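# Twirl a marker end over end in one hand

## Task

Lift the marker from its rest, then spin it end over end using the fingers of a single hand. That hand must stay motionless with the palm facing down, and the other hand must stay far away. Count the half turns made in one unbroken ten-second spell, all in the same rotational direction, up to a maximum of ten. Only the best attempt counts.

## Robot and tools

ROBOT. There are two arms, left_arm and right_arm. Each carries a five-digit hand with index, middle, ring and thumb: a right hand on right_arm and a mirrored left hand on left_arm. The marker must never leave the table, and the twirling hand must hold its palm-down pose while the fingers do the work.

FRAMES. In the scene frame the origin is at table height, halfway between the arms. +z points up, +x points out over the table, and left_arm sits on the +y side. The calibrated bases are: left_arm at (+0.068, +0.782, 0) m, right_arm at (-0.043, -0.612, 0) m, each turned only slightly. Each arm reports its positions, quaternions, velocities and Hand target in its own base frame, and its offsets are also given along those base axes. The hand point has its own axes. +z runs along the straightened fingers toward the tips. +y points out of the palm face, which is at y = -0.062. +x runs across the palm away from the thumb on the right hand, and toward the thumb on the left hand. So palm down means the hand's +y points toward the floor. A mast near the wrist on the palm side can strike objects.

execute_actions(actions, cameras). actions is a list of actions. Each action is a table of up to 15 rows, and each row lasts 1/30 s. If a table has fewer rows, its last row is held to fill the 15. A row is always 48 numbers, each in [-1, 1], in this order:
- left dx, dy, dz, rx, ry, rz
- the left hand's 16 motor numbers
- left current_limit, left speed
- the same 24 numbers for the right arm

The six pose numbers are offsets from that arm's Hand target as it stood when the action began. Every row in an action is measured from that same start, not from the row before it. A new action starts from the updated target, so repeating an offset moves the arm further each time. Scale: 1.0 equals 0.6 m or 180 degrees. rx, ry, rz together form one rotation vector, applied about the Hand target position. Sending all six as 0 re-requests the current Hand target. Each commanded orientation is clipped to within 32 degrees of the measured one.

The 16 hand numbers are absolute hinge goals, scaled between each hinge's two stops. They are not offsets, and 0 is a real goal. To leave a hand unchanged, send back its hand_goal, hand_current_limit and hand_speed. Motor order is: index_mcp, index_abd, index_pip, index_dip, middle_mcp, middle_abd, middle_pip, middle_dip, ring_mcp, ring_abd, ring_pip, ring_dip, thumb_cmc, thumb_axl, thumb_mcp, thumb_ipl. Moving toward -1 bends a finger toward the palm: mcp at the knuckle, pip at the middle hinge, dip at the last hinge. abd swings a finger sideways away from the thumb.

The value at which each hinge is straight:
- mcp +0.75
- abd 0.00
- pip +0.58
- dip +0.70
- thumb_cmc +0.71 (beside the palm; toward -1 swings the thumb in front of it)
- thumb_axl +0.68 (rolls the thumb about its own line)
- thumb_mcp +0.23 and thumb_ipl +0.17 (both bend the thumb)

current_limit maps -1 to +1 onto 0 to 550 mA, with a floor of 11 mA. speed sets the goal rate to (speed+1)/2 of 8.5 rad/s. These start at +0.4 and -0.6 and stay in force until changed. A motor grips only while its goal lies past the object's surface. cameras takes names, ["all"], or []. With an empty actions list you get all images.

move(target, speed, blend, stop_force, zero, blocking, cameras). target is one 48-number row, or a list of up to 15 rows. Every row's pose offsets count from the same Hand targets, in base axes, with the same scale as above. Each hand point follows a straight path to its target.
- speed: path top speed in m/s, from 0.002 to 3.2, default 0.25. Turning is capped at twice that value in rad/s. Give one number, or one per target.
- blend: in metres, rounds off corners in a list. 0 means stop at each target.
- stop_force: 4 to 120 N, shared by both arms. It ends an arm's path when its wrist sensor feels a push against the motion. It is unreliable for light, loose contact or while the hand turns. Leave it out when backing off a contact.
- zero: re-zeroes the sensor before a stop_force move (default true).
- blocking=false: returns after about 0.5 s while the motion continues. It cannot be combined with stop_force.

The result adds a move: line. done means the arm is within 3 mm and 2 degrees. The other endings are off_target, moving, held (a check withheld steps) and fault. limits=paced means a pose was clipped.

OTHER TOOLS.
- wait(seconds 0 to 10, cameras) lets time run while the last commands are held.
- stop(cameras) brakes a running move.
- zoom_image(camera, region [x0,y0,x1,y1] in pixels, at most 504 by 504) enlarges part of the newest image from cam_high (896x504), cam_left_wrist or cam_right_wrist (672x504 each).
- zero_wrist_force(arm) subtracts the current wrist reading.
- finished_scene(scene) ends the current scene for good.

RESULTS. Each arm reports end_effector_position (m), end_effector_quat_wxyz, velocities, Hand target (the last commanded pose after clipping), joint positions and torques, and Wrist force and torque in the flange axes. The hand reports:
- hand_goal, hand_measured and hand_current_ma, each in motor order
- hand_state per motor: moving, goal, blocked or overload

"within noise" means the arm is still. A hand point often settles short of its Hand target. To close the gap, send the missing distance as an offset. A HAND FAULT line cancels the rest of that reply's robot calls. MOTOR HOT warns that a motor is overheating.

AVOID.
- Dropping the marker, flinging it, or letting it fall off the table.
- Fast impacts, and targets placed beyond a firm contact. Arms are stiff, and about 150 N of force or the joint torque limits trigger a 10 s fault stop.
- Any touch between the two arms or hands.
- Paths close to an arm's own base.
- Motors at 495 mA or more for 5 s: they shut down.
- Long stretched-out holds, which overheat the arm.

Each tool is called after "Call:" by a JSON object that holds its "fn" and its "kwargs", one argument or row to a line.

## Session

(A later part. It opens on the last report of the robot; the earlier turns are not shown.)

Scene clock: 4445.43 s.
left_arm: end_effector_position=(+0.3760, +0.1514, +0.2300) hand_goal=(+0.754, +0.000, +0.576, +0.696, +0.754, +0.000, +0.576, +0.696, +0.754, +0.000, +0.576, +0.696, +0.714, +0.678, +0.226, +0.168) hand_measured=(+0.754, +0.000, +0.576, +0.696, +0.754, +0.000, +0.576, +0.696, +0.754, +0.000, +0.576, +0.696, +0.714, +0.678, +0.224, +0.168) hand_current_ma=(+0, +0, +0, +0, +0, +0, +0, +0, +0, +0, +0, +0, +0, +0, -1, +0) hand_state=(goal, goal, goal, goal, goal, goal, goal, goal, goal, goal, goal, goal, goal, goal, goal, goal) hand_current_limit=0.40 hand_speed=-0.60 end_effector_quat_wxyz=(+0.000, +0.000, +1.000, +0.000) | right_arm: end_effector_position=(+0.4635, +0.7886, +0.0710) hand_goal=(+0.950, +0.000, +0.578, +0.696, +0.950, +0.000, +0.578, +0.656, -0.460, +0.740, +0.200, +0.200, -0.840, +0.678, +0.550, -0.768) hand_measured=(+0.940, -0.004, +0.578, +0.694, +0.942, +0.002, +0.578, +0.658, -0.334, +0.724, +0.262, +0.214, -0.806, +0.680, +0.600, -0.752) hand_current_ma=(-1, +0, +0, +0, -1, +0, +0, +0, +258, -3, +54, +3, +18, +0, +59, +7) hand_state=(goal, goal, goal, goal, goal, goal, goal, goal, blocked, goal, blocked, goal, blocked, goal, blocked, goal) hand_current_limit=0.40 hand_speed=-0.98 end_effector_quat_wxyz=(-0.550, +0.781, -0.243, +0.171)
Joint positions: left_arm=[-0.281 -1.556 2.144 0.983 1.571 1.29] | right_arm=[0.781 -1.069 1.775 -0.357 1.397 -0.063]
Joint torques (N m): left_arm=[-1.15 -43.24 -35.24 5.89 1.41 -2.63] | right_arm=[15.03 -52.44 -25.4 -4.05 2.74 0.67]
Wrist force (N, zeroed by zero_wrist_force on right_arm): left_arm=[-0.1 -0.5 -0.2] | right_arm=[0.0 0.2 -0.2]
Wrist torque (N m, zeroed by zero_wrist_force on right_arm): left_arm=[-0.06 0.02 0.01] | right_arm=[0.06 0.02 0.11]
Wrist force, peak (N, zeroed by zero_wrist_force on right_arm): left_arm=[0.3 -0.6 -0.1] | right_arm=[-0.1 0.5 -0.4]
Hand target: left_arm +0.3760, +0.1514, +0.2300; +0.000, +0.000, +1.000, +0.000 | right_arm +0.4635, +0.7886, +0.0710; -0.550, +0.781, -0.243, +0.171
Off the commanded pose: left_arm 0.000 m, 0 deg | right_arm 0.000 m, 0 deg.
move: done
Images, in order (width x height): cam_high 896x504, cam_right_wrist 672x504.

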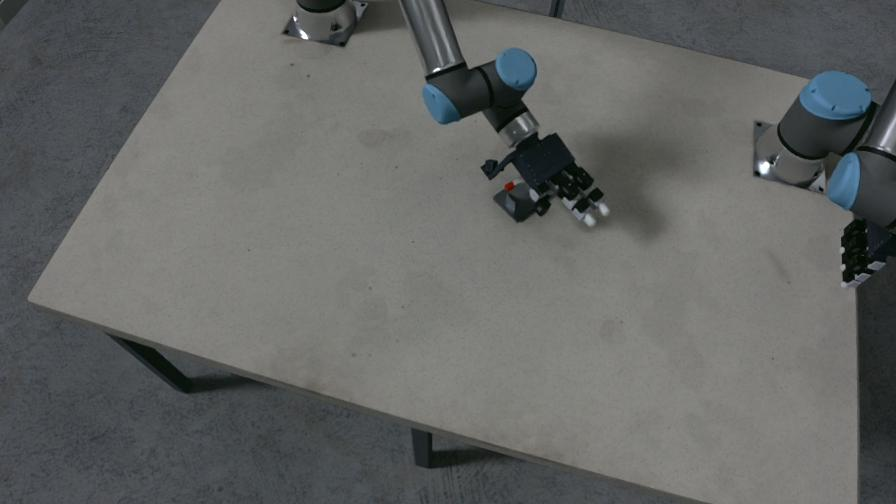

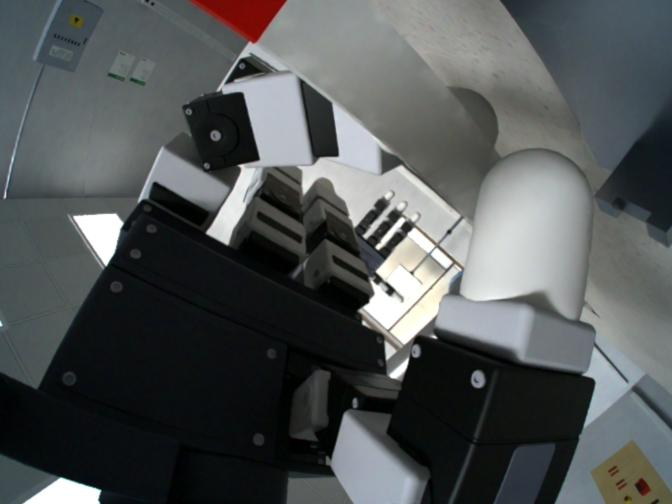

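Call:
{"fn": "move", "kwargs": {
  "target": [0,0,0,0,0,0,0.754,0,0.576,0.696,0.754,0,0.576,0.696,0.754,0,0.576,0.696,0.714,0.678,0.226,0.168,0.4,-0.6,0,0,0,0,0,0,0.95,0.0,0.577,0.696,0.95,0.0,0.577,0.656,-0.46,0.74,0.20,0.20,-0.88,0.677,0.55,-0.769,0.4,-0.98],
  "speed": 0.05
}}

Call:
{"fn": "wait", "kwargs": {
  "seconds": 0.5,
  "cameras": ["cam_right_wrist","cam_high"]
}}

Call:
{"fn": "zoom_image", "kwargs": {
  "camera": "cam_high",
  "region": [480, 155, 560, 230]
}}

Scene clock: 4451.80 s.
left_arm: end_effector_position=(+0.3760, +0.1514, +0.2300) hand_goal=(+0.754, +0.000, +0.576, +0.696, +0.754, +0.000, +0.576, +0.696, +0.754, +0.000, +0.576, +0.696, +0.714, +0.678, +0.226, +0.168) hand_measured=(+0.754, +0.000, +0.576, +0.696, +0.754, +0.000, +0.576, +0.696, +0.754, +0.000, +0.576, +0.696, +0.714, +0.678, +0.224, +0.168) hand_current_ma=(+0, +0, +0, +0, +0, +0, +0, +0, +0, +0, +0, +0, +0, +0, -1, +0) hand_state=(goal, goal, goal, goal, goal, goal, goal, goal, goal, goal, goal, goal, goal, goal, goal, goal) hand_current_limit=0.40 hand_speed=-0.60 end_effector_quat_wxyz=(+0.000, +0.000, +1.000, +0.000) | right_arm: end_effector_position=(+0.4635, +0.7886, +0.0710) hand_goal=(+0.950, +0.000, +0.578, +0.696, +0.950, +0.000, +0.578, +0.656, -0.460, +0.740, +0.200, +0.200, -0.880, +0.678, +0.550, -0.768) hand_measured=(+0.940, -0.004, +0.578, +0.694, +0.942, +0.002, +0.578, +0.658, -0.334, +0.716, +0.262, +0.214, -0.826, +0.680, +0.600, -0.750) hand_current_ma=(-1, +0, +0, +0, -1, +0, +0, +0, +258, -6, +54, +3, +44, +0, +59, +9) hand_state=(goal, goal, goal, goal, goal, goal, goal, goal, blocked, blocked, blocked, goal, blocked, goal, blocked, goal) hand_current_limit=0.40 hand_speed=-0.98 end_effector_quat_wxyz=(-0.550, +0.781, -0.243, +0.171)
Joint positions: left_arm=[-0.281 -1.556 2.144 0.983 1.571 1.29] | right_arm=[0.781 -1.069 1.775 -0.357 1.397 -0.063]
Joint torques (N m): left_arm=[-3.02 -40.43 -35.69 6.05 1.38 -2.63] | right_arm=[15.92 -50.71 -25.44 -3.99 1.8 -0.16]
Wrist force (N, zeroed by zero_wrist_force on right_arm): left_arm=[-0.3 -0.4 0.1] | right_arm=[0.2 0.2 -0.3]
Wrist torque (N m, zeroed by zero_wrist_force on right_arm): left_arm=[-0.06 0.05 0.00] | right_arm=[0.08 -0.01 0.13]
Wrist force, peak (N, zeroed by zero_wrist_force on right_arm): left_arm=[-0.1 -0.6 0.4] | right_arm=[0.3 0.6 -0.4]
Hand target: left_arm +0.3760, +0.1514, +0.2300; +0.000, +0.000, +1.000, +0.000 | right_arm +0.4635, +0.7886, +0.0710; -0.550, +0.781, -0.243, +0.171
Off the commanded pose: left_arm 0.000 m, 0 deg | right_arm 0.000 m, 0 deg.
move: done

Scene clock: 4452.30 s.
left_arm: end_effector_position=(+0.3760, +0.1514, +0.2300) hand_goal=(+0.754, +0.000, +0.576, +0.696, +0.754, +0.000, +0.576, +0.696, +0.754, +0.000, +0.576, +0.696, +0.714, +0.678, +0.226, +0.168) hand_measured=(+0.754, +0.000, +0.576, +0.696, +0.754, +0.000, +0.576, +0.696, +0.754, +0.000, +0.576, +0.696, +0.714, +0.678, +0.224, +0.168) hand_current_ma=(+0, +0, +0, +0, +0, +0, +0, +0, +0, +0, +0, +0, +0, +0, -1, +0) hand_state=(goal, goal, goal, goal, goal, goal, goal, goal, goal, goal, goal, goal, goal, goal, goal, goal) hand_current_limit=0.40 hand_speed=-0.60 end_effector_quat_wxyz=(+0.000, +0.000, +1.000, +0.000) | right_arm: end_effector_position=(+0.4635, +0.7886, +0.0710) hand_goal=(+0.950, +0.000, +0.578, +0.696, +0.950, +0.000, +0.578, +0.656, -0.460, +0.740, +0.200, +0.200, -0.880, +0.678, +0.550, -0.768) hand_measured=(+0.940, -0.004, +0.578, +0.694, +0.942, +0.002, +0.578, +0.658, -0.334, +0.716, +0.262, +0.214, -0.826, +0.680, +0.600, -0.750) hand_current_ma=(-1, +0, +0, +0, -1, +0, +0, +0, +258, -6, +54, +3, +44, +0, +59, +9) hand_state=(goal, goal, goal, goal, goal, goal, goal, goal, blocked, blocked, blocked, goal, blocked, goal, blocked, goal) hand_current_limit=0.40 hand_speed=-0.98 end_effector_quat_wxyz=(-0.550, +0.781, -0.243, +0.171)
Joint positions: left_arm=[-0.281 -1.556 2.144 0.983 1.571 1.29] | right_arm=[0.781 -1.069 1.775 -0.357 1.397 -0.063]
Joint torques (N m): left_arm=[-0.56 -41.74 -35.11 5.9 1.8 -2.37] | right_arm=[17.17 -51.13 -25.81 -4.23 1.77 -0.37]
Wrist force (N, zeroed by zero_wrist_force on right_arm): left_arm=[-0.1 -0.3 -0.1] | right_arm=[0.0 0.3 -0.3]
Wrist torque (N m, zeroed by zero_wrist_force on right_arm): left_arm=[-0.03 0.03 0.00] | right_arm=[0.08 0.03 0.11]
Wrist force, peak (N, zeroed by zero_wrist_force on right_arm): left_arm=[-0.1 -0.7 0.1] | right_arm=[0.0 0.5 -0.4]
Hand target: left_arm +0.3760, +0.1514, +0.2300; +0.000, +0.000, +1.000, +0.000 | right_arm +0.4635, +0.7886, +0.0710; -0.550, +0.781, -0.243, +0.171
Off the commanded pose: left_arm 0.000 m, 0 deg | right_arm 0.000 m, 0 deg.
wait: 0.50 s; at rest by 0.17 s
Images, in order (width x height): cam_high 896x504, cam_right_wrist 672x504.

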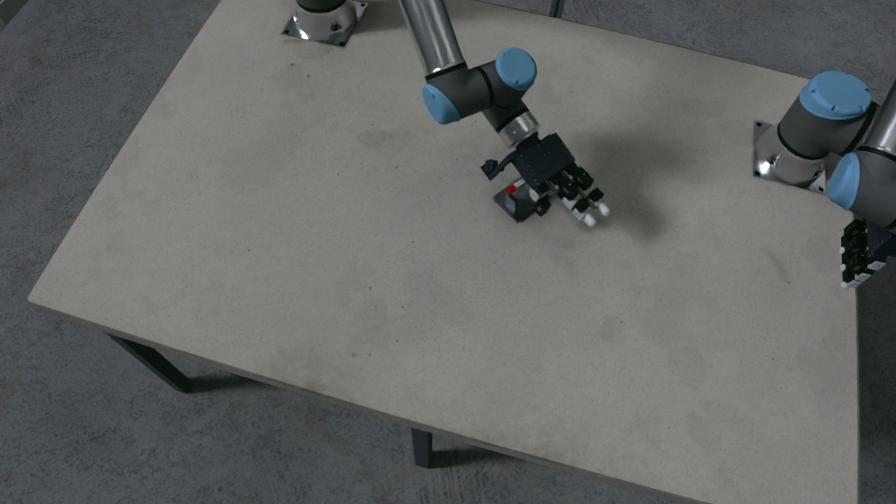

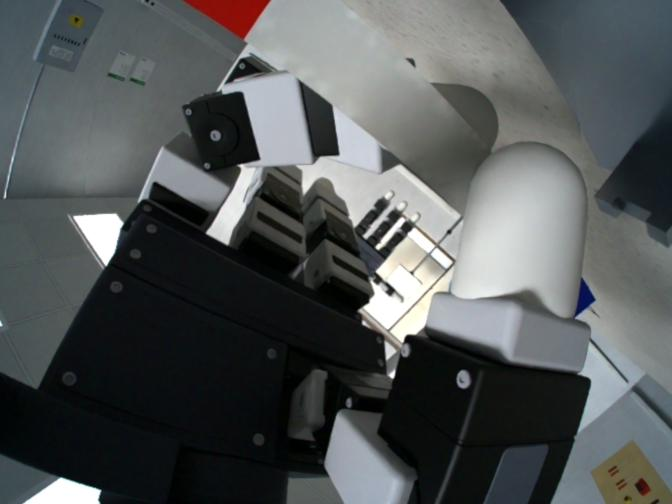

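Scaled by 6.300 from the camera's 896x504 image, which has a finer 1280x720 frame.

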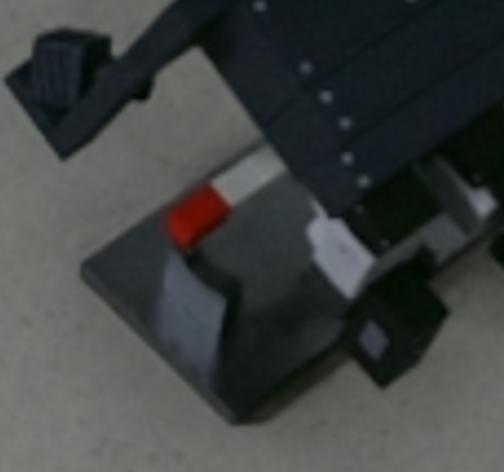

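Call:
{"fn": "move", "kwargs": {
  "target": [0,0,0,0,0,0,0.754,0,0.576,0.696,0.754,0,0.576,0.696,0.754,0,0.576,0.696,0.714,0.678,0.226,0.168,0.4,-0.6,0,0,0,0,0,0,0.95,0.0,0.577,0.696,0.95,0.0,0.577,0.656,-0.46,0.74,0.20,0.20,-0.905,0.677,0.55,-0.769,0.4,-0.98],
  "speed": 0.05
}}

Call:
{"fn": "wait", "kwargs": {
  "seconds": 0.5,
  "cameras": ["cam_right_wrist","cam_high"]
}}

Call:
{"fn": "zoom_image", "kwargs": {
  "camera": "cam_high",
  "region": [480, 155, 560, 230]
}}

Scene clock: 4473.97 s.
left_arm: end_effector_position=(+0.3760, +0.1514, +0.2300) hand_goal=(+0.754, +0.000, +0.576, +0.696, +0.754, +0.000, +0.576, +0.696, +0.754, +0.000, +0.576, +0.696, +0.714, +0.678, +0.226, +0.168) hand_measured=(+0.754, +0.000, +0.576, +0.696, +0.754, +0.000, +0.576, +0.696, +0.754, +0.000, +0.576, +0.696, +0.714, +0.678, +0.224, +0.168) hand_current_ma=(+0, +0, +0, +0, +0, +0, +0, +0, +0, +0, +0, +0, +0, +0, -1, +0) hand_state=(goal, goal, goal, goal, goal, goal, goal, goal, goal, goal, goal, goal, goal, goal, goal, goal) hand_current_limit=0.40 hand_speed=-0.60 end_effector_quat_wxyz=(+0.000, +0.000, +1.000, +0.000) | right_arm: end_effector_position=(+0.4635, +0.7886, +0.0710) hand_goal=(+0.950, +0.000, +0.578, +0.696, +0.950, +0.000, +0.578, +0.656, -0.460, +0.740, +0.200, +0.200, -0.904, +0.678, +0.550, -0.768) hand_measured=(+0.940, -0.004, +0.578, +0.694, +0.942, +0.002, +0.578, +0.658, -0.334, +0.712, +0.262, +0.214, -0.838, +0.682, +0.600, -0.748) hand_current_ma=(-1, +0, +0, +0, -1, +0, +0, +0, +258, -9, +54, +3, +65, +0, +59, +10) hand_state=(goal, goal, goal, goal, goal, goal, goal, goal, blocked, blocked, blocked, goal, blocked, goal, blocked, goal) hand_current_limit=0.40 hand_speed=-0.98 end_effector_quat_wxyz=(-0.550, +0.781, -0.243, +0.171)
Joint positions: left_arm=[-0.281 -1.556 2.144 0.983 1.571 1.29] | right_arm=[0.781 -1.069 1.775 -0.357 1.397 -0.063]
Joint torques (N m): left_arm=[-0.83 -42.09 -35.22 6.12 1.52 -2.43] | right_arm=[16.74 -52.11 -25.52 -3.96 0.71 -1.07]
Wrist force (N, zeroed by zero_wrist_force on right_arm): left_arm=[-0.3 -0.5 -0.1] | right_arm=[0.1 0.5 -0.2]
Wrist torque (N m, zeroed by zero_wrist_force on right_arm): left_arm=[-0.06 0.04 0.00] | right_arm=[0.10 0.00 0.13]
Wrist force, peak (N, zeroed by zero_wrist_force on right_arm): left_arm=[-0.2 -0.6 -0.2] | right_arm=[0.3 0.5 -0.4]
Hand target: left_arm +0.3760, +0.1514, +0.2300; +0.000, +0.000, +1.000, +0.000 | right_arm +0.4635, +0.7886, +0.0710; -0.550, +0.781, -0.243, +0.171
Off the commanded pose: left_arm 0.000 m, 0 deg | right_arm 0.000 m, 0 deg.
move: done

Scene clock: 4474.47 s.
left_arm: end_effector_position=(+0.3760, +0.1514, +0.2300) hand_goal=(+0.754, +0.000, +0.576, +0.696, +0.754, +0.000, +0.576, +0.696, +0.754, +0.000, +0.576, +0.696, +0.714, +0.678, +0.226, +0.168) hand_measured=(+0.754, +0.000, +0.576, +0.696, +0.754, +0.000, +0.576, +0.696, +0.754, +0.000, +0.576, +0.696, +0.714, +0.678, +0.224, +0.168) hand_current_ma=(+0, +0, +0, +0, +0, +0, +0, +0, +0, +0, +0, +0, +0, +0, -1, +0) hand_state=(goal, goal, goal, goal, goal, goal, goal, goal, goal, goal, goal, goal, goal, goal, goal, goal) hand_current_limit=0.40 hand_speed=-0.60 end_effector_quat_wxyz=(+0.000, +0.000, +1.000, +0.000) | right_arm: end_effector_position=(+0.4635, +0.7886, +0.0710) hand_goal=(+0.950, +0.000, +0.578, +0.696, +0.950, +0.000, +0.578, +0.656, -0.460, +0.740, +0.200, +0.200, -0.904, +0.678, +0.550, -0.768) hand_measured=(+0.940, -0.004, +0.578, +0.694, +0.942, +0.002, +0.578, +0.658, -0.334, +0.712, +0.262, +0.214, -0.838, +0.682, +0.600, -0.748) hand_current_ma=(-1, +0, +0, +0, -1, +0, +0, +0, +258, -9, +54, +3, +65, +0, +59, +10) hand_state=(goal, goal, goal, goal, goal, goal, goal, goal, blocked, blocked, blocked, goal, blocked, goal, blocked, goal) hand_current_limit=0.40 hand_speed=-0.98 end_effector_quat_wxyz=(-0.550, +0.781, -0.243, +0.171)
Joint positions: left_arm=[-0.281 -1.556 2.144 0.983 1.571 1.29] | right_arm=[0.781 -1.069 1.775 -0.357 1.397 -0.063]
Joint torques (N m): left_arm=[-1.37 -41.23 -35.6 5.92 1.58 -2.36] | right_arm=[17.02 -51.09 -25.6 -3.99 0.58 -1.37]
Wrist force (N, zeroed by zero_wrist_force on right_arm): left_arm=[-0.2 -0.4 0.2] | right_arm=[0.1 0.2 -0.1]
Wrist torque (N m, zeroed by zero_wrist_force on right_arm): left_arm=[-0.08 0.04 0.00] | right_arm=[0.05 0.01 0.11]
Wrist force, peak (N, zeroed by zero_wrist_force on right_arm): left_arm=[0.1 -0.7 0.3] | right_arm=[0.1 0.5 -0.4]
Hand target: left_arm +0.3760, +0.1514, +0.2300; +0.000, +0.000, +1.000, +0.000 | right_arm +0.4635, +0.7886, +0.0710; -0.550, +0.781, -0.243, +0.171
Off the commanded pose: left_arm 0.000 m, 0 deg | right_arm 0.000 m, 0 deg.
wait: 0.50 s; at rest by 0.17 s
Images, in order (width x height): cam_high 896x504, cam_right_wrist 672x504.

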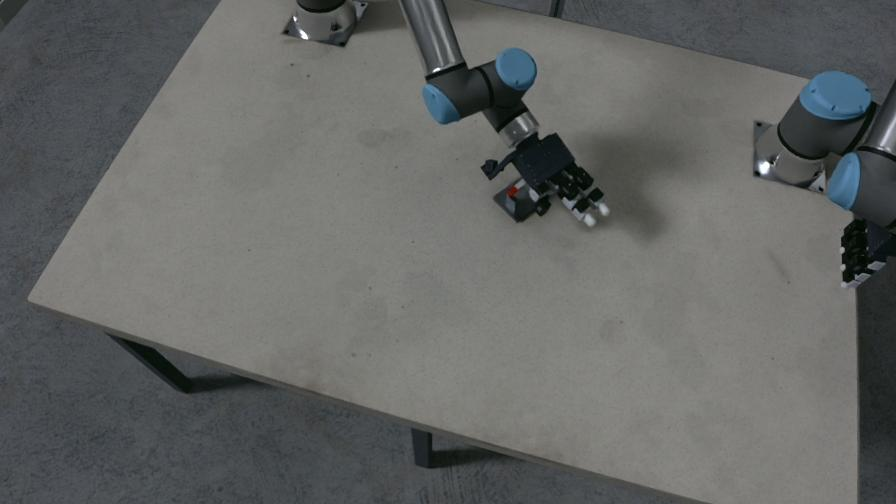

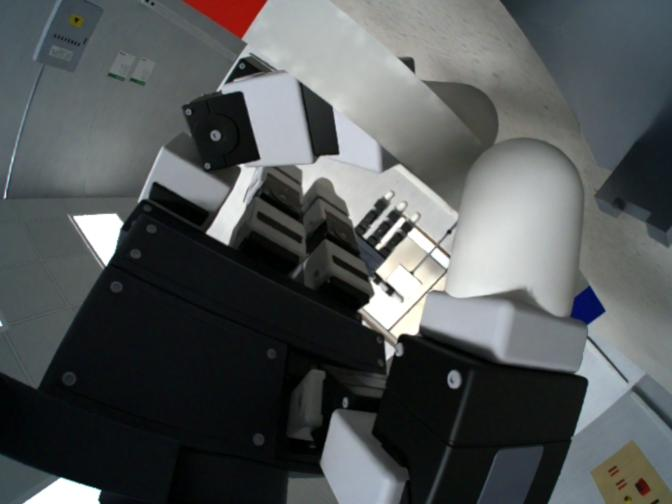

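Scaled by 6.300 from the camera's 896x504 image, which has a finer 1280x720 frame.

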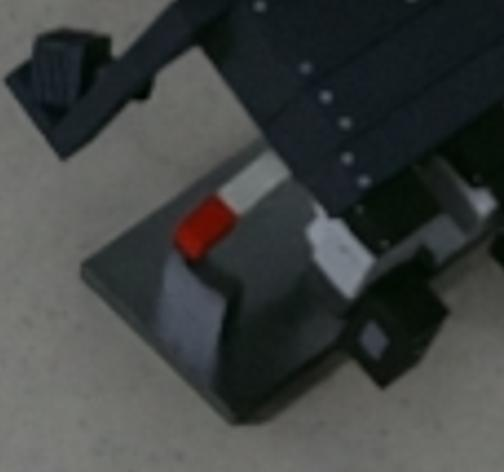

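Call:
{"fn": "move", "kwargs": {
  "target": [0,0,0,0,0,0,0.754,0,0.576,0.696,0.754,0,0.576,0.696,0.754,0,0.576,0.696,0.714,0.678,0.226,0.168,0.4,-0.6,0.0045,-0.0003,0.0033,0.0189,0.0275,-0.0222,0.95,0.0,0.577,0.696,0.95,0.0,0.577,0.656,-0.46,0.74,0.20,0.20,-0.905,0.677,0.55,-0.769,0.4,-0.98],
  "speed": 0.05,
  "cameras": ["cam_right_wrist","cam_high"]
}}

Call:
{"fn": "zoom_image", "kwargs": {
  "camera": "cam_high",
  "region": [480, 155, 560, 230]
}}

Scene clock: 4511.30 s.
left_arm: end_effector_position=(+0.3760, +0.1514, +0.2300) hand_goal=(+0.754, +0.000, +0.576, +0.696, +0.754, +0.000, +0.576, +0.696, +0.754, +0.000, +0.576, +0.696, +0.714, +0.678, +0.226, +0.168) hand_measured=(+0.754, +0.000, +0.576, +0.696, +0.754, +0.000, +0.576, +0.696, +0.754, +0.000, +0.576, +0.696, +0.714, +0.678, +0.224, +0.168) hand_current_ma=(+0, +0, +0, +0, +0, +0, +0, +0, +0, +0, +0, +0, +0, +0, -1, +0) hand_state=(goal, goal, goal, goal, goal, goal, goal, goal, goal, goal, goal, goal, goal, goal, goal, goal) hand_current_limit=0.40 hand_speed=-0.60 end_effector_quat_wxyz=(+0.000, +0.000, +1.000, +0.000) | right_arm: end_effector_position=(+0.4663, +0.7884, +0.0730) hand_goal=(+0.950, +0.000, +0.578, +0.696, +0.950, +0.000, +0.578, +0.656, -0.460, +0.740, +0.200, +0.200, -0.904, +0.678, +0.550, -0.768) hand_measured=(+0.940, -0.004, +0.578, +0.694, +0.942, +0.002, +0.578, +0.658, -0.334, +0.710, +0.262, +0.214, -0.840, +0.682, +0.600, -0.748) hand_current_ma=(-1, +0, +0, +0, -1, +0, +0, +0, +258, -10, +54, +3, +62, +0, +59, +10) hand_state=(goal, goal, goal, goal, goal, goal, goal, goal, blocked, blocked, blocked, goal, blocked, goal, blocked, goal) hand_current_limit=0.40 hand_speed=-0.98 end_effector_quat_wxyz=(-0.555, +0.762, -0.299, +0.149)
Joint positions: left_arm=[-0.281 -1.556 2.144 0.983 1.571 1.29] | right_arm=[0.774 -1.069 1.777 -0.358 1.42 0.056]
Joint torques (N m): left_arm=[-0.94 -41.94 -35.99 5.97 1.4 -2.43] | right_arm=[-9.45 -72.93 -26.12 2.09 -2.45 -2.62]
Wrist force (N, zeroed by zero_wrist_force on right_arm): left_arm=[-0.3 -0.5 -0.1] | right_arm=[0.5 0.4 0.2]
Wrist torque (N m, zeroed by zero_wrist_force on right_arm): left_arm=[-0.06 0.04 0.00] | right_arm=[0.10 -0.07 0.16]
Wrist force, peak (N, zeroed by zero_wrist_force on right_arm): left_arm=[0.1 -0.8 -0.2] | right_arm=[0.7 0.7 0.1]
Hand target: left_arm +0.3760, +0.1514, +0.2300; +0.000, +0.000, +1.000, +0.000 | right_arm +0.4662, +0.7884, +0.0730; -0.555, +0.762, -0.299, +0.149
Off the commanded pose: left_arm 0.000 m, 0 deg | right_arm 0.000 m, 0 deg.
move: done
Images, in order (width x height): cam_high 896x504, cam_right_wrist 672x504.

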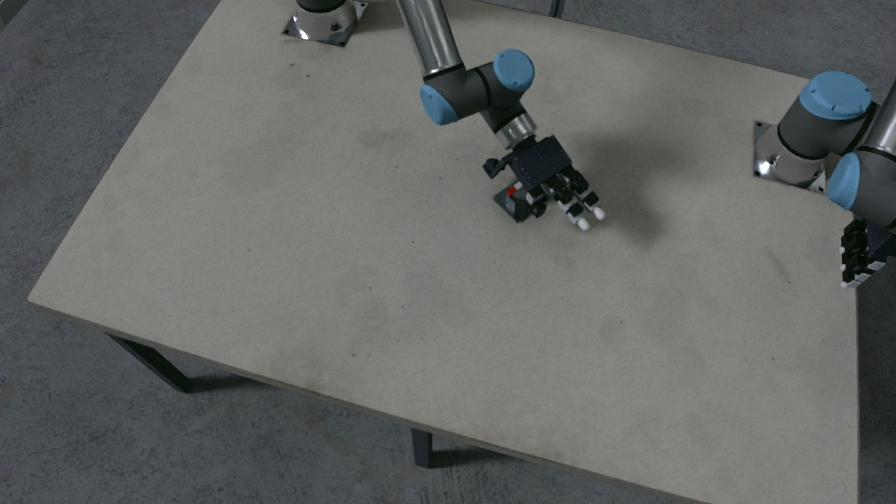

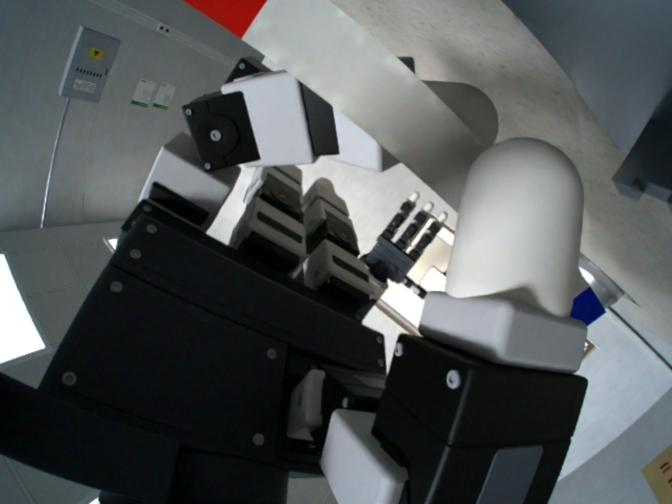

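Scaled by 6.300 from the camera's 896x504 image, which has a finer 1280x720 frame.

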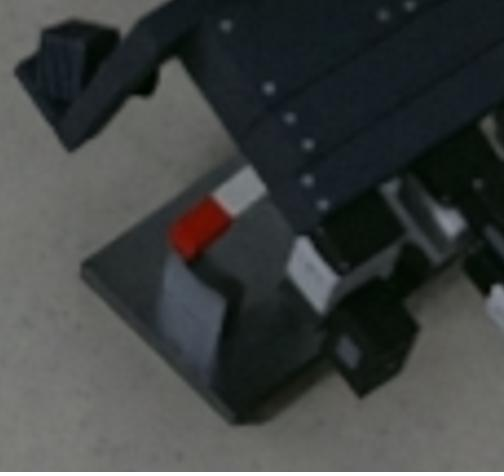

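Call:
{"fn": "move", "kwargs": {
  "target": [0,0,0,0,0,0,0.754,0,0.576,0.696,0.754,0,0.576,0.696,0.754,0,0.576,0.696,0.714,0.678,0.226,0.168,0.4,-0.6,0,0,-0.025,0,0,0,0.95,0.0,0.577,0.696,0.95,0.0,0.577,0.656,-0.46,0.74,0.20,0.20,-0.905,0.677,0.55,-0.769,0.4,-0.98],
  "speed": 0.05
}}

Call:
{"fn": "move", "kwargs": {
  "target": [0,0,0,0,0,0,0.754,0,0.576,0.696,0.754,0,0.576,0.696,0.754,0,0.576,0.696,0.714,0.678,0.226,0.168,0.4,-0.6,0,0,-0.028,0,0,0,0.95,0.0,0.577,0.696,0.95,0.0,0.577,0.656,-0.46,0.74,0.20,0.20,-0.905,0.677,0.55,-0.769,0.4,-0.98],
  "speed": 0.008,
  "stop_force": 5,
  "cameras": ["cam_right_wrist","cam_high"]
}}

Call:
{"fn": "zoom_image", "kwargs": {
  "camera": "cam_high",
  "region": [480, 155, 560, 230]
}}

Scene clock: 4524.47 s.
left_arm: end_effector_position=(+0.3760, +0.1514, +0.2300) hand_goal=(+0.754, +0.000, +0.576, +0.696, +0.754, +0.000, +0.576, +0.696, +0.754, +0.000, +0.576, +0.696, +0.714, +0.678, +0.226, +0.168) hand_measured=(+0.754, +0.000, +0.576, +0.696, +0.754, +0.000, +0.576, +0.696, +0.754, +0.000, +0.576, +0.696, +0.714, +0.678, +0.224, +0.168) hand_current_ma=(+0, +0, +0, +0, +0, +0, +0, +0, +0, +0, +0, +0, +0, +0, -1, +0) hand_state=(goal, goal, goal, goal, goal, goal, goal, goal, goal, goal, goal, goal, goal, goal, goal, goal) hand_current_limit=0.40 hand_speed=-0.60 end_effector_quat_wxyz=(+0.000, +0.000, +1.000, +0.000) | right_arm: end_effector_position=(+0.4662, +0.7884, +0.0578) hand_goal=(+0.950, +0.000, +0.578, +0.696, +0.950, +0.000, +0.578, +0.656, -0.460, +0.740, +0.200, +0.200, -0.904, +0.678, +0.550, -0.768) hand_measured=(+0.940, -0.004, +0.578, +0.694, +0.942, +0.002, +0.578, +0.658, -0.334, +0.710, +0.262, +0.214, -0.840, +0.682, +0.600, -0.748) hand_current_ma=(-1, +0, +0, +0, -1, +0, +0, +0, +258, -10, +54, +3, +62, +0, +59, +10) hand_state=(goal, goal, goal, goal, goal, goal, goal, goal, blocked, blocked, blocked, goal, blocked, goal, blocked, goal) hand_current_limit=0.40 hand_speed=-0.98 end_effector_quat_wxyz=(-0.555, +0.762, -0.299, +0.149) end_effector_velocity=(+0.000, -0.001, +0.001) end_effector_angular_velocity=(-0.002, +0.002, +0.000)
Joint positions: left_arm=[-0.281 -1.556 2.144 0.983 1.571 1.29] | right_arm=[0.774 -1.052 1.784 -0.381 1.42 0.056]
Joint velocities: left_arm=[within noise] | right_arm=[0 -0.001 -0.001 0.005 0 0]
Joint torques (N m): left_arm=[-2.18 -42.83 -35.61 5.68 1.47 -2.64] | right_arm=[16.23 -85.67 -37 3.36 -3.59 -2.48]
Wrist force (N, zeroed by zero_wrist_force on right_arm): left_arm=[0.1 -0.5 0.0] | right_arm=[0.6 0.5 0.3]
Wrist torque (N m, zeroed by zero_wrist_force on right_arm): left_arm=[-0.07 0.00 0.03] | right_arm=[0.12 -0.08 0.17]
Wrist force, peak (N, zeroed by zero_wrist_force on right_arm): left_arm=[-0.1 -0.8 -0.3] | right_arm=[0.7 1.2 0.3]
Hand target: left_arm +0.3760, +0.1514, +0.2300; +0.000, +0.000, +1.000, +0.000 | right_arm +0.4662, +0.7884, +0.0580; -0.555, +0.762, -0.299, +0.149
Off the commanded pose: left_arm 0.000 m, 0 deg | right_arm 0.000 m, 0 deg.
move: done

Scene clock: 4527.20 s.
left_arm: end_effector_position=(+0.3760, +0.1514, +0.2300) hand_goal=(+0.754, +0.000, +0.576, +0.696, +0.754, +0.000, +0.576, +0.696, +0.754, +0.000, +0.576, +0.696, +0.714, +0.678, +0.226, +0.168) hand_measured=(+0.754, +0.000, +0.576, +0.696, +0.754, +0.000, +0.576, +0.696, +0.754, +0.000, +0.576, +0.696, +0.714, +0.678, +0.224, +0.168) hand_current_ma=(+0, +0, +0, +0, +0, +0, +0, +0, +0, +0, +0, +0, +0, +0, -1, +0) hand_state=(goal, goal, goal, goal, goal, goal, goal, goal, goal, goal, goal, goal, goal, goal, goal, goal) hand_current_limit=0.40 hand_speed=-0.60 end_effector_quat_wxyz=(+0.000, +0.000, +1.000, +0.000) | right_arm: end_effector_position=(+0.4662, +0.7884, +0.0411) hand_goal=(+0.950, +0.000, +0.578, +0.696, +0.950, +0.000, +0.578, +0.656, -0.460, +0.740, +0.200, +0.200, -0.904, +0.678, +0.550, -0.768) hand_measured=(+0.940, -0.004, +0.578, +0.694, +0.942, +0.002, +0.578, +0.658, -0.334, +0.710, +0.262, +0.214, -0.842, +0.682, +0.600, -0.748) hand_current_ma=(-1, +0, +0, +0, -1, +0, +0, +0, +258, -10, +54, +3, +59, +0, +59, +11) hand_state=(goal, goal, goal, goal, goal, goal, goal, goal, blocked, blocked, blocked, goal, blocked, goal, blocked, goal) hand_current_limit=0.40 hand_speed=-0.98 end_effector_quat_wxyz=(-0.555, +0.762, -0.299, +0.149)
Joint positions: left_arm=[-0.281 -1.556 2.144 0.983 1.571 1.29] | right_arm=[0.774 -1.033 1.79 -0.407 1.42 0.056]
Joint torques (N m): left_arm=[-0.01 -41.43 -35.48 6 1.64 -2.55] | right_arm=[17.27 -81.3 -30.41 2.97 -3.35 -2.49]
Wrist force (N, zeroed by zero_wrist_force on right_arm): left_arm=[0.0 -0.5 -0.2] | right_arm=[0.8 0.3 0.2]
Wrist torque (N m, zeroed by zero_wrist_force on right_arm): left_arm=[-0.06 0.00 0.02] | right_arm=[0.10 -0.11 0.17]
Wrist force, peak (N, zeroed by zero_wrist_force on right_arm): left_arm=[0.2 -0.7 -0.1] | right_arm=[0.9 0.6 0.4]
Hand target: left_arm +0.3760, +0.1514, +0.2300; +0.000, +0.000, +1.000, +0.000 | right_arm +0.4662, +0.7884, +0.0412; -0.555, +0.762, -0.299, +0.149
Off the commanded pose: left_arm 0.000 m, 0 deg | right_arm 0.000 m, 0 deg.
move: done
Images, in order (width x height): cam_high 896x504, cam_right_wrist 672x504.

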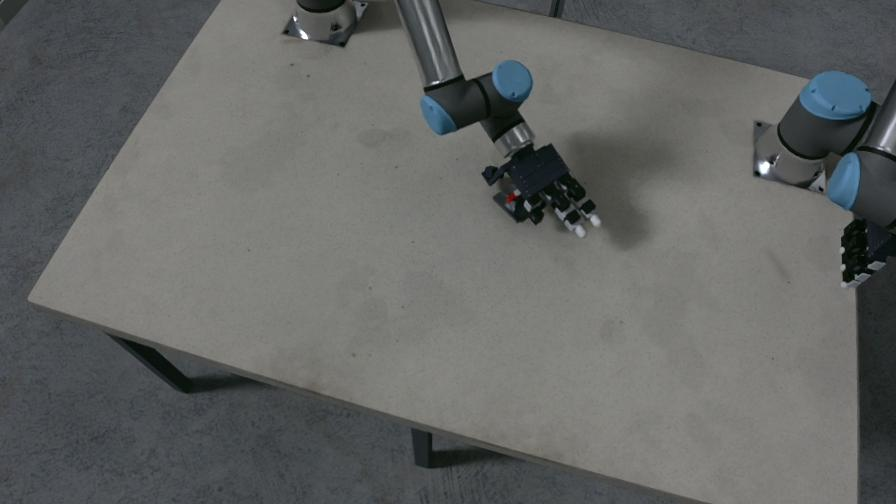

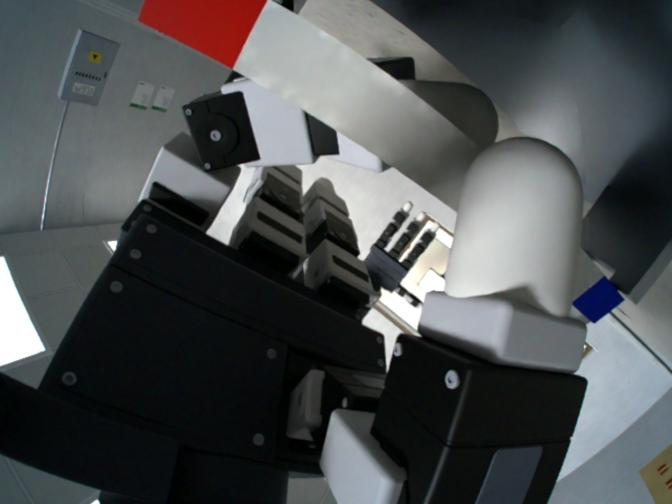

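Scaled by 6.300 from the camera's 896x504 image, which has a finer 1280x720 frame.

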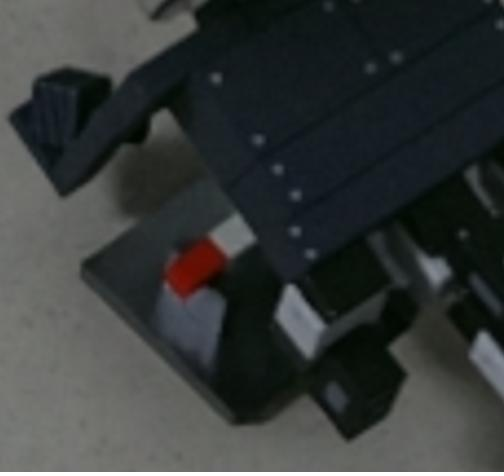

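Call:
{"fn": "move", "kwargs": {
  "target": [0,0,0,0,0,0,0.754,0,0.576,0.696,0.754,0,0.576,0.696,0.754,0,0.576,0.696,0.714,0.678,0.226,0.168,0.4,-0.6,0,0,-0.005,0,0,0,0.95,0.0,0.577,0.696,0.95,0.0,0.577,0.656,-0.46,0.74,0.20,0.20,-0.905,0.677,0.55,-0.769,0.4,-0.98],
  "speed": 0.004,
  "stop_force": 4,
  "cameras": ["cam_right_wrist","cam_high"]
}}

Call:
{"fn": "zoom_image", "kwargs": {
  "camera": "cam_high",
  "region": [480, 155, 560, 230]
}}

Scene clock: 4538.90 s.
left_arm: end_effector_position=(+0.3760, +0.1514, +0.2300) hand_goal=(+0.754, +0.000, +0.576, +0.696, +0.754, +0.000, +0.576, +0.696, +0.754, +0.000, +0.576, +0.696, +0.714, +0.678, +0.226, +0.168) hand_measured=(+0.754, +0.000, +0.576, +0.696, +0.754, +0.000, +0.576, +0.696, +0.754, +0.000, +0.576, +0.696, +0.714, +0.678, +0.224, +0.168) hand_current_ma=(+0, +0, +0, +0, +0, +0, +0, +0, +0, +0, +0, +0, +0, +0, -1, +0) hand_state=(goal, goal, goal, goal, goal, goal, goal, goal, goal, goal, goal, goal, goal, goal, goal, goal) hand_current_limit=0.40 hand_speed=-0.60 end_effector_quat_wxyz=(+0.000, +0.000, +1.000, +0.000) | right_arm: end_effector_position=(+0.4662, +0.7884, +0.0381) hand_goal=(+0.950, +0.000, +0.578, +0.696, +0.950, +0.000, +0.578, +0.656, -0.460, +0.740, +0.200, +0.200, -0.904, +0.678, +0.550, -0.768) hand_measured=(+0.940, -0.004, +0.578, +0.694, +0.942, +0.002, +0.578, +0.658, -0.336, +0.720, +0.262, +0.214, -0.862, +0.682, +0.600, -0.748) hand_current_ma=(-1, +0, +0, +0, -1, +0, +0, +0, +249, -4, +54, +3, +27, +0, +60, +11) hand_state=(goal, goal, goal, goal, goal, goal, goal, goal, blocked, goal, blocked, goal, blocked, goal, blocked, goal) hand_current_limit=0.40 hand_speed=-0.98 end_effector_quat_wxyz=(-0.555, +0.762, -0.299, +0.149)
Joint positions: left_arm=[-0.281 -1.556 2.144 0.983 1.571 1.29] | right_arm=[0.774 -1.03 1.792 -0.412 1.42 0.056]
Joint torques (N m): left_arm=[-0.54 -41.21 -35.03 5.94 1.66 -2.58] | right_arm=[15.38 -66.14 -26.39 0.1 -2.9 -1.87]
Wrist force (N, zeroed by zero_wrist_force on right_arm): left_arm=[-0.3 -0.6 0.0] | right_arm=[0.4 -1.4 -0.7]
Wrist torque (N m, zeroed by zero_wrist_force on right_arm): left_arm=[-0.09 0.04 0.01] | right_arm=[0.01 -0.05 0.12]
Wrist force, peak (N, zeroed by zero_wrist_force on right_arm): left_arm=[-0.1 -0.8 -0.2] | right_arm=[0.6 -1.9 -0.6]
Hand target: left_arm +0.3760, +0.1514, +0.2300; +0.000, +0.000, +1.000, +0.000 | right_arm +0.4662, +0.7884, +0.0382; -0.555, +0.762, -0.299, +0.149
Off the commanded pose: left_arm 0.000 m, 0 deg | right_arm 0.000 m, 0 deg.
move: done
Images, in order (width x height): cam_high 896x504, cam_right_wrist 672x504.

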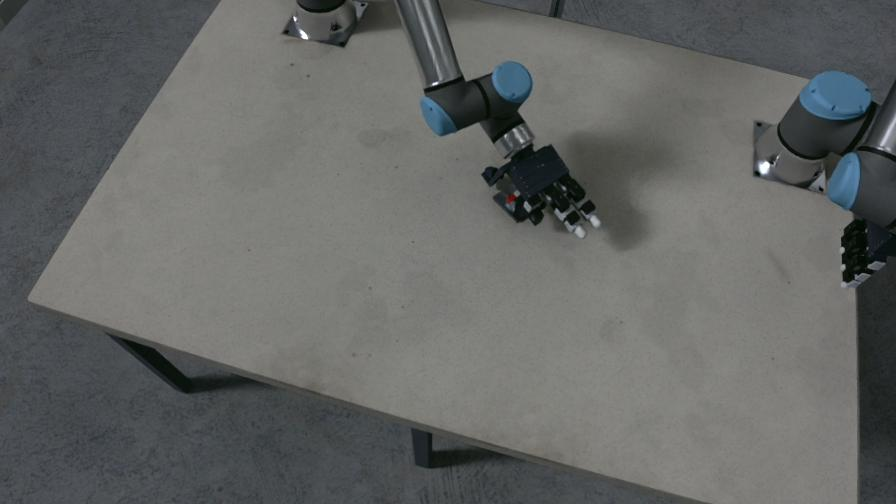

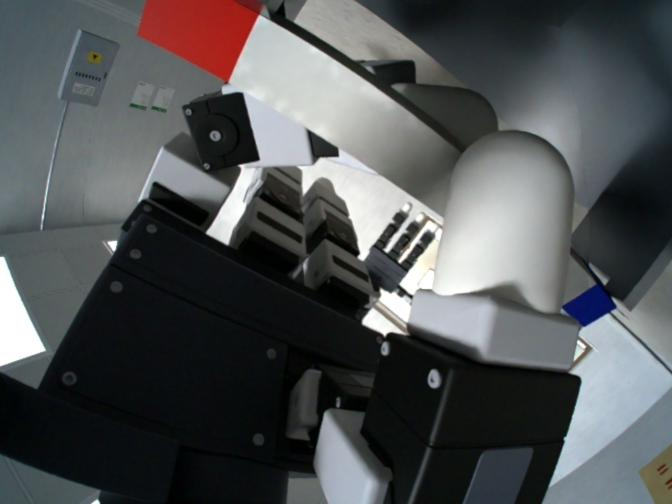

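Scaled by 6.300 from the camera's 896x504 image, which has a finer 1280x720 frame.

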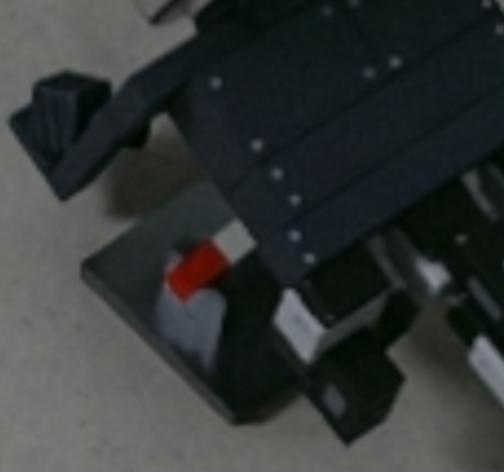

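Call:
{"fn": "move", "kwargs": {
  "target": [0,0,0,0,0,0,0.754,0,0.576,0.696,0.754,0,0.576,0.696,0.754,0,0.576,0.696,0.714,0.678,0.226,0.168,0.4,-0.6,0,0,0,0,0,0,0.95,0.0,0.577,0.696,0.95,0.0,0.577,0.656,-0.30,0.74,0.26,0.214,-0.862,0.677,0.64,-0.769,0.4,-0.98],
  "speed": 0.05
}}

Call:
{"fn": "wait", "kwargs": {
  "seconds": 1.0,
  "cameras": ["cam_right_wrist","cam_high"]
}}

Call:
{"fn": "zoom_image", "kwargs": {
  "camera": "cam_high",
  "region": [480, 155, 560, 230]
}}

Scene clock: 4547.47 s.
left_arm: end_effector_position=(+0.3760, +0.1514, +0.2300) hand_goal=(+0.754, +0.000, +0.576, +0.696, +0.754, +0.000, +0.576, +0.696, +0.754, +0.000, +0.576, +0.696, +0.714, +0.678, +0.226, +0.168) hand_measured=(+0.754, +0.000, +0.576, +0.696, +0.754, +0.000, +0.576, +0.696, +0.754, +0.000, +0.576, +0.696, +0.714, +0.678, +0.224, +0.168) hand_current_ma=(+0, +0, +0, +0, +0, +0, +0, +0, +0, +0, +0, +0, +0, +0, -1, +0) hand_state=(goal, goal, goal, goal, goal, goal, goal, goal, goal, goal, goal, goal, goal, goal, goal, goal) hand_current_limit=0.40 hand_speed=-0.60 end_effector_quat_wxyz=(+0.000, +0.000, +1.000, +0.000) | right_arm: end_effector_position=(+0.4662, +0.7884, +0.0382) hand_goal=(+0.950, +0.000, +0.578, +0.696, +0.950, +0.000, +0.578, +0.656, -0.300, +0.740, +0.260, +0.214, -0.862, +0.678, +0.640, -0.768) hand_measured=(+0.940, -0.004, +0.578, +0.694, +0.942, +0.002, +0.578, +0.658, -0.336, +0.720, +0.262, +0.218, -0.860, +0.682, +0.604, -0.748) hand_current_ma=(-1, +0, +0, +0, -1, +0, +0, +0, +140, -4, +12, +0, +2, +0, +20, +11) hand_state=(goal, goal, goal, goal, goal, goal, goal, goal, moving, goal, moving, goal, moving, goal, moving, goal) hand_current_limit=0.40 hand_speed=-0.98 end_effector_quat_wxyz=(-0.555, +0.762, -0.299, +0.149)
Joint positions: left_arm=[-0.281 -1.556 2.144 0.983 1.571 1.29] | right_arm=[0.774 -1.03 1.792 -0.412 1.42 0.056]
Joint torques (N m): left_arm=[0.08 -42.05 -34.95 5.7 1.51 -2.81] | right_arm=[15.94 -83.39 -34.72 3.06 -2.62 -1.43]
Wrist force (N, zeroed by zero_wrist_force on right_arm): left_arm=[0.0 -0.4 -0.1] | right_arm=[0.7 -1.5 0.2]
Wrist torque (N m, zeroed by zero_wrist_force on right_arm): left_arm=[-0.05 0.01 0.02] | right_arm=[0.01 -0.09 0.13]
Wrist force, peak (N, zeroed by zero_wrist_force on right_arm): left_arm=[0.1 -0.7 -0.1] | right_arm=[0.6 -1.7 -0.6]
Hand target: left_arm +0.3760, +0.1514, +0.2300; +0.000, +0.000, +1.000, +0.000 | right_arm +0.4662, +0.7884, +0.0382; -0.555, +0.762, -0.299, +0.149
Off the commanded pose: left_arm 0.000 m, 0 deg | right_arm 0.000 m, 0 deg.
move: done

Scene clock: 4548.47 s.
left_arm: end_effector_position=(+0.3760, +0.1514, +0.2300) hand_goal=(+0.754, +0.000, +0.576, +0.696, +0.754, +0.000, +0.576, +0.696, +0.754, +0.000, +0.576, +0.696, +0.714, +0.678, +0.226, +0.168) hand_measured=(+0.754, +0.000, +0.576, +0.696, +0.754, +0.000, +0.576, +0.696, +0.754, +0.000, +0.576, +0.696, +0.714, +0.678, +0.224, +0.168) hand_current_ma=(+0, +0, +0, +0, +0, +0, +0, +0, +0, +0, +0, +0, +0, +0, -1, +0) hand_state=(goal, goal, goal, goal, goal, goal, goal, goal, goal, goal, goal, goal, goal, goal, goal, goal) hand_current_limit=0.40 hand_speed=-0.60 end_effector_quat_wxyz=(+0.000, +0.000, +1.000, +0.000) | right_arm: end_effector_position=(+0.4662, +0.7884, +0.0382) hand_goal=(+0.950, +0.000, +0.578, +0.696, +0.950, +0.000, +0.578, +0.656, -0.300, +0.740, +0.260, +0.214, -0.862, +0.678, +0.640, -0.768) hand_measured=(+0.940, -0.004, +0.578, +0.694, +0.942, +0.002, +0.578, +0.658, -0.344, +0.720, +0.272, +0.218, -0.856, +0.680, +0.626, -0.760) hand_current_ma=(-1, +0, +0, +0, -1, +0, +0, +0, +5, -4, +2, +0, +1, +0, +0, +1) hand_state=(goal, goal, goal, goal, goal, goal, goal, goal, moving, goal, goal, goal, goal, goal, moving, moving) hand_current_limit=0.40 hand_speed=-0.98 end_effector_quat_wxyz=(-0.555, +0.762, -0.299, +0.149)
Joint positions: left_arm=[-0.281 -1.556 2.144 0.983 1.571 1.29] | right_arm=[0.774 -1.03 1.792 -0.412 1.42 0.056]
Joint torques (N m): left_arm=[-0.11 -43.97 -36 6.04 1.59 -2.65] | right_arm=[15.58 -80.96 -35.11 3.09 -2.35 -1.26]
Wrist force (N, zeroed by zero_wrist_force on right_arm): left_arm=[0.1 -0.3 0.0] | right_arm=[0.8 0.5 0.1]
Wrist torque (N m, zeroed by zero_wrist_force on right_arm): left_arm=[-0.05 0.00 0.03] | right_arm=[0.14 -0.11 0.17]
Wrist force, peak (N, zeroed by zero_wrist_force on right_arm): left_arm=[-0.2 -0.7 0.2] | right_arm=[1.0 -1.3 0.1]
Hand target: left_arm +0.3760, +0.1514, +0.2300; +0.000, +0.000, +1.000, +0.000 | right_arm +0.4662, +0.7884, +0.0382; -0.555, +0.762, -0.299, +0.149
Off the commanded pose: left_arm 0.000 m, 0 deg | right_arm 0.000 m, 0 deg.
wait: 1.00 s; at rest by 0.17 s
Images, in order (width x height): cam_high 896x504, cam_right_wrist 672x504.

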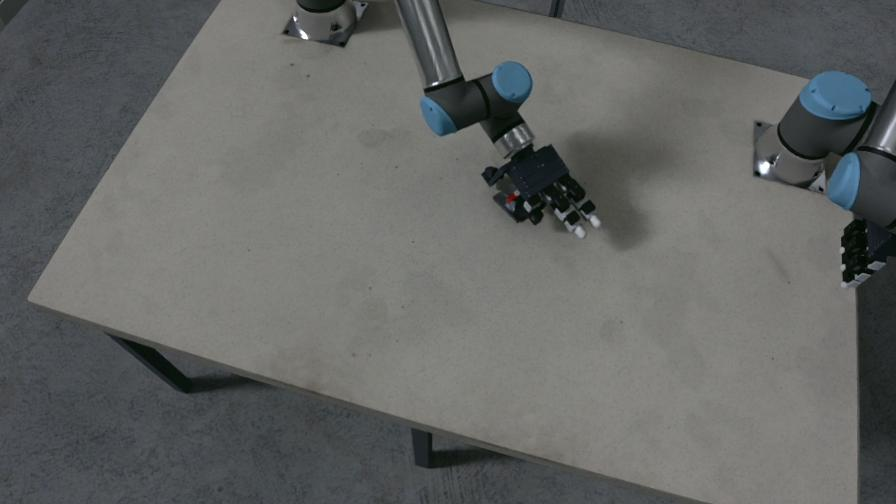

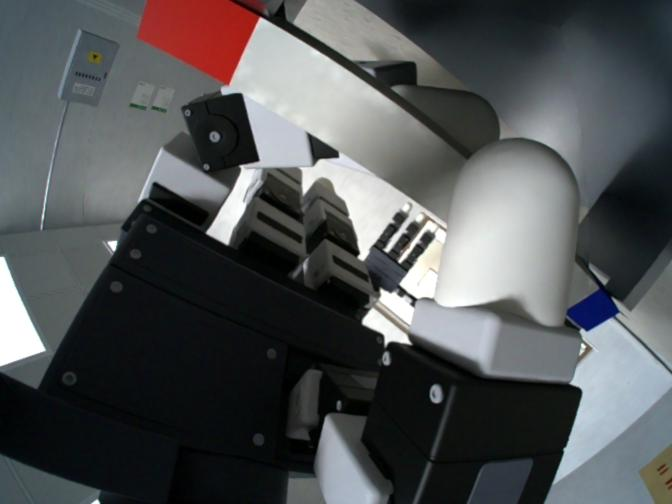

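Scaled by 6.300 from the camera's 896x504 image, which has a finer 1280x720 frame.

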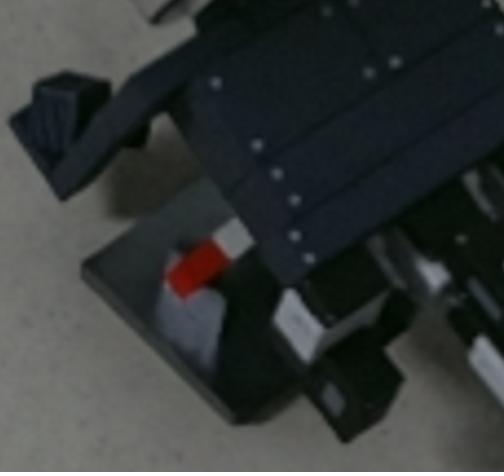

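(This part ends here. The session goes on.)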